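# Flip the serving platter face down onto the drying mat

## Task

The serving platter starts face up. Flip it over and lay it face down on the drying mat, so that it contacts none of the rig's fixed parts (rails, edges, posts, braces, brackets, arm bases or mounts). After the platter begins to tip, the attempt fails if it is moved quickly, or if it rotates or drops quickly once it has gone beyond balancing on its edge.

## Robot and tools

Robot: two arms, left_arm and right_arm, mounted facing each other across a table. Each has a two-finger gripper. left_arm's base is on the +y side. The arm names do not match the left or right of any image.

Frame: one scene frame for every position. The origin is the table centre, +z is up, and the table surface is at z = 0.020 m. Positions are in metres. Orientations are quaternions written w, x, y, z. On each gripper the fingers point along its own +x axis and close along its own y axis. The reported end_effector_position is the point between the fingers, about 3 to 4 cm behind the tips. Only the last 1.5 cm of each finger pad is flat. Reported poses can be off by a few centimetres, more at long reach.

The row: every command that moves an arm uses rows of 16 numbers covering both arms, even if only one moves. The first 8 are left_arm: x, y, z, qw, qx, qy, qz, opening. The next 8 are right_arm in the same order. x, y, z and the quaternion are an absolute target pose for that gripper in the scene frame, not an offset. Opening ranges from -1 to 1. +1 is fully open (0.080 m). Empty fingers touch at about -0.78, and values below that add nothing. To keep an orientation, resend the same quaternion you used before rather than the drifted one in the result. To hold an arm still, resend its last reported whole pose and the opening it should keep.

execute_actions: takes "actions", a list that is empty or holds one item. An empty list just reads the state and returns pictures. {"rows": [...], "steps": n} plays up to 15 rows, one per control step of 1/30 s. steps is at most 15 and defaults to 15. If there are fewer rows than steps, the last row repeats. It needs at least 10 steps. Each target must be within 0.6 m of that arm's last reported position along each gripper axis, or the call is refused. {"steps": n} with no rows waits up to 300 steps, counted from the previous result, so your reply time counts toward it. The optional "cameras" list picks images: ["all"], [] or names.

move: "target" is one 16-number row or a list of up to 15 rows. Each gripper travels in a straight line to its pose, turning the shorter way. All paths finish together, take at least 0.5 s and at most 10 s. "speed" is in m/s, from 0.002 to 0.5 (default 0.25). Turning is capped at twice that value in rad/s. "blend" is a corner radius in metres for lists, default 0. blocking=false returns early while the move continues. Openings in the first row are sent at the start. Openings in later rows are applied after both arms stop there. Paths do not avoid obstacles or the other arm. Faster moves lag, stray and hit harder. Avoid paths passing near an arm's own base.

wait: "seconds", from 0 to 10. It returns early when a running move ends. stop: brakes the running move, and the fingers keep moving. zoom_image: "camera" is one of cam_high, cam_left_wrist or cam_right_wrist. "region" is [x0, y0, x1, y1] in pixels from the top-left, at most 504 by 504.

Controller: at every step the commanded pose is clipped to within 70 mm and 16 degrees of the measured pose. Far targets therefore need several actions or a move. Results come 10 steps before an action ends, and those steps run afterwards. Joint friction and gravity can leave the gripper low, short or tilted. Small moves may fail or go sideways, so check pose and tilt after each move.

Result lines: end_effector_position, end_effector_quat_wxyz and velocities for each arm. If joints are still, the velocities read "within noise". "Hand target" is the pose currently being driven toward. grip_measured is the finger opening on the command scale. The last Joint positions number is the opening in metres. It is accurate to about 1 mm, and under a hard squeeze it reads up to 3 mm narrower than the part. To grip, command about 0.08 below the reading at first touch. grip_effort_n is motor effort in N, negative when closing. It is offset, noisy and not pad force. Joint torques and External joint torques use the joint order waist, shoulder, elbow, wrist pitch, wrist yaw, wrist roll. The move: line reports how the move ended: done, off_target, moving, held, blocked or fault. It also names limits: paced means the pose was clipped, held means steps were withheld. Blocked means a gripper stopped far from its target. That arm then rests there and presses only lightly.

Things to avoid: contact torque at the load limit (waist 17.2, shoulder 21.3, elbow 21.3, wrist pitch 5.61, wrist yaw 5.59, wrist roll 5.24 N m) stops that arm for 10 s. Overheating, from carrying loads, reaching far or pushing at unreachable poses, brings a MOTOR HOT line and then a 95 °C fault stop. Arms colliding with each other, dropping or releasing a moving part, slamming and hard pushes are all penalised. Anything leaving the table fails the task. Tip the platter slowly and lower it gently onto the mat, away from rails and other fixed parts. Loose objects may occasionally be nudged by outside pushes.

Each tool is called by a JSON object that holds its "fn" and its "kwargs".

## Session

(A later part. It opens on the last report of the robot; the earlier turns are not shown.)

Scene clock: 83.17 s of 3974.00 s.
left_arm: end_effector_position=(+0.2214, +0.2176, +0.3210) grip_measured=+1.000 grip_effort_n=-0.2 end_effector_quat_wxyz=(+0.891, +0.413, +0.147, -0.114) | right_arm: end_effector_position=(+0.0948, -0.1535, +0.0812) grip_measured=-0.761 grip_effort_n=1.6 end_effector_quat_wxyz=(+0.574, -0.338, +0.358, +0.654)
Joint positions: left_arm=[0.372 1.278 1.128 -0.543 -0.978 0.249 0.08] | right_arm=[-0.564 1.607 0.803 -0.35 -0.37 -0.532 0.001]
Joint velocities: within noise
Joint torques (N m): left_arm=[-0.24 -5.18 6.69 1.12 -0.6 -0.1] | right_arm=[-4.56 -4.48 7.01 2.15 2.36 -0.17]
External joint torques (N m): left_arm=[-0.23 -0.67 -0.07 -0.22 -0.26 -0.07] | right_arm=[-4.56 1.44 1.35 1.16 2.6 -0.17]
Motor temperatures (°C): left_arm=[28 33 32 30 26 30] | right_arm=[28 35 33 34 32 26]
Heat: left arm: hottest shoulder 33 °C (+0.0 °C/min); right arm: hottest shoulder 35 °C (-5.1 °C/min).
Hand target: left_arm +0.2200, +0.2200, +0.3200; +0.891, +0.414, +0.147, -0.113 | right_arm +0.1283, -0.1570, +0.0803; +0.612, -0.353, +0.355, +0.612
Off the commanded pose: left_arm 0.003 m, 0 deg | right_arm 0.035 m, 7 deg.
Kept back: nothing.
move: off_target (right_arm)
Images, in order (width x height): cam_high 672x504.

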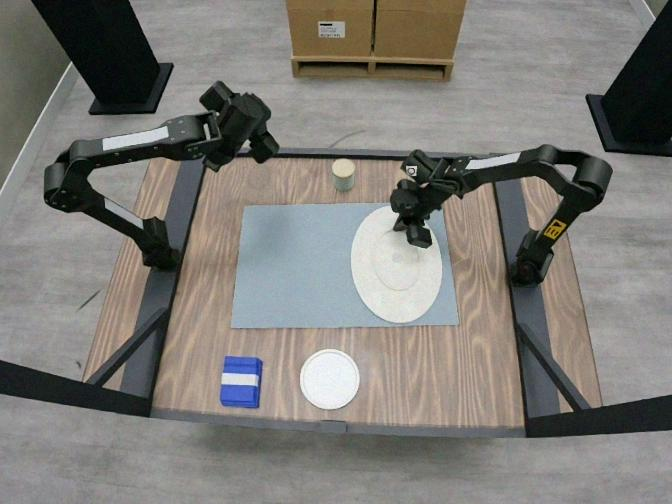

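Fully on the mat now. Retreat.

{"fn": "move", "kwargs": {"target": [[0.22,0.22,0.32,0.891,0.414,0.147,-0.113,1,0.07,-0.155,0.082,0.6124,-0.3536,0.3536,0.6124,-0.76],[0.22,0.22,0.32,0.891,0.414,0.147,-0.113,1,0.05,-0.165,0.18,0.6124,-0.3536,0.3536,0.6124,-0.76],[0.22,0.22,0.32,0.891,0.414,0.147,-0.113,1,0.05,-0.27,0.2,0.6744,-0.2126,0.2126,0.6744,-0.76]], "speed": [0.08,0.15,0.25], "cameras": ["cam_high"]}}

{"fn": "zoom_image", "kwargs": {"camera": "cam_high", "region": [300, 180, 500, 350]}}

Scene clock: 86.50 s of 3974.00 s.
left_arm: end_effector_position=(+0.2214, +0.2176, +0.3210) grip_measured=+1.000 grip_effort_n=-0.2 end_effector_quat_wxyz=(+0.891, +0.413, +0.147, -0.114) | right_arm: end_effector_position=(+0.0518, -0.2686, +0.2045) grip_measured=-0.761 grip_effort_n=1.6 end_effector_quat_wxyz=(+0.677, -0.214, +0.208, +0.672) end_effector_velocity=(-0.003, -0.002, +0.000) end_effector_angular_velocity=(+0.009, +0.000, +0.024)
Joint positions: left_arm=[0.372 1.278 1.128 -0.543 -0.978 0.249 0.08] | right_arm=[-0.874 0.644 0.556 -0.721 -0.663 -0.585 0.001]
Joint velocities: left_arm=[within noise] | right_arm=[-0.022 -0.007 -0.002 -0.022 -0.037 -0.037 0]
Joint torques (N m): left_arm=[-0.24 -5.17 6.7 1.11 -0.6 -0.1] | right_arm=[-0.41 -1.12 4.23 0.96 -0.49 -0.14]
External joint torques (N m): left_arm=[-0.22 -0.67 -0.04 -0.22 -0.26 -0.07] | right_arm=[-0.4 -0.61 -2.52 -0.38 -0.18 -0.15]
Motor temperatures (°C): left_arm=[28 33 32 30 26 30] | right_arm=[28 35 33 33 32 26]
Heat: left arm: hottest shoulder 33 °C (+0.0 °C/min); right arm: hottest shoulder 35 °C (-8.1 °C/min).
Hand target: left_arm +0.2200, +0.2200, +0.3200; +0.891, +0.414, +0.147, -0.113 | right_arm +0.0500, -0.2699, +0.2001; +0.674, -0.213, +0.213, +0.674
Off the commanded pose: left_arm 0.003 m, 0 deg | right_arm 0.005 m, 1 deg.
Kept back: nothing.
move: done
Images, in order (width x height): cam_high 672x504.

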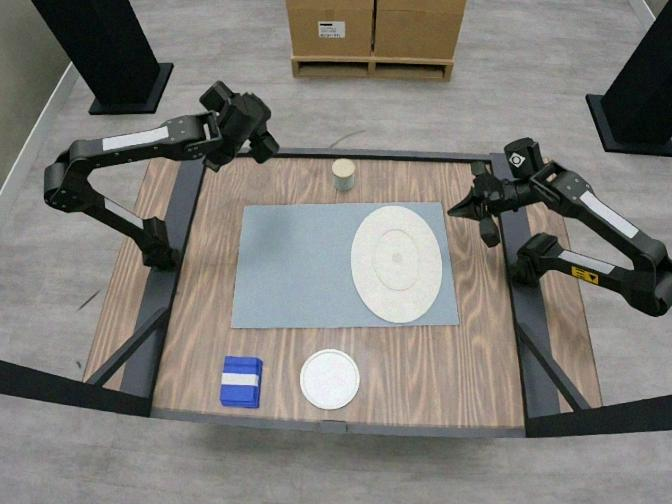

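Scaled by 2.520 from the camera's 672x504 image, which has a finer 960x720 frame.

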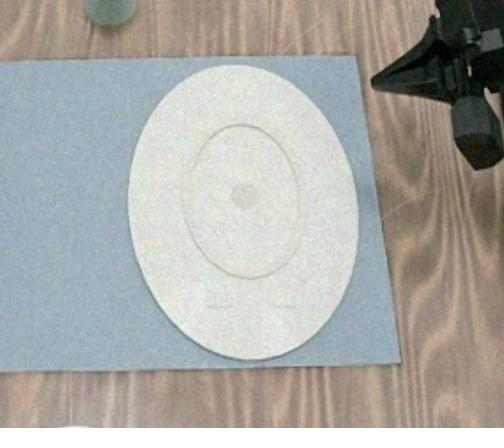

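{"fn": "finished_scene", "kwargs": {"scene": 2}}

The scene is finished: the task was done.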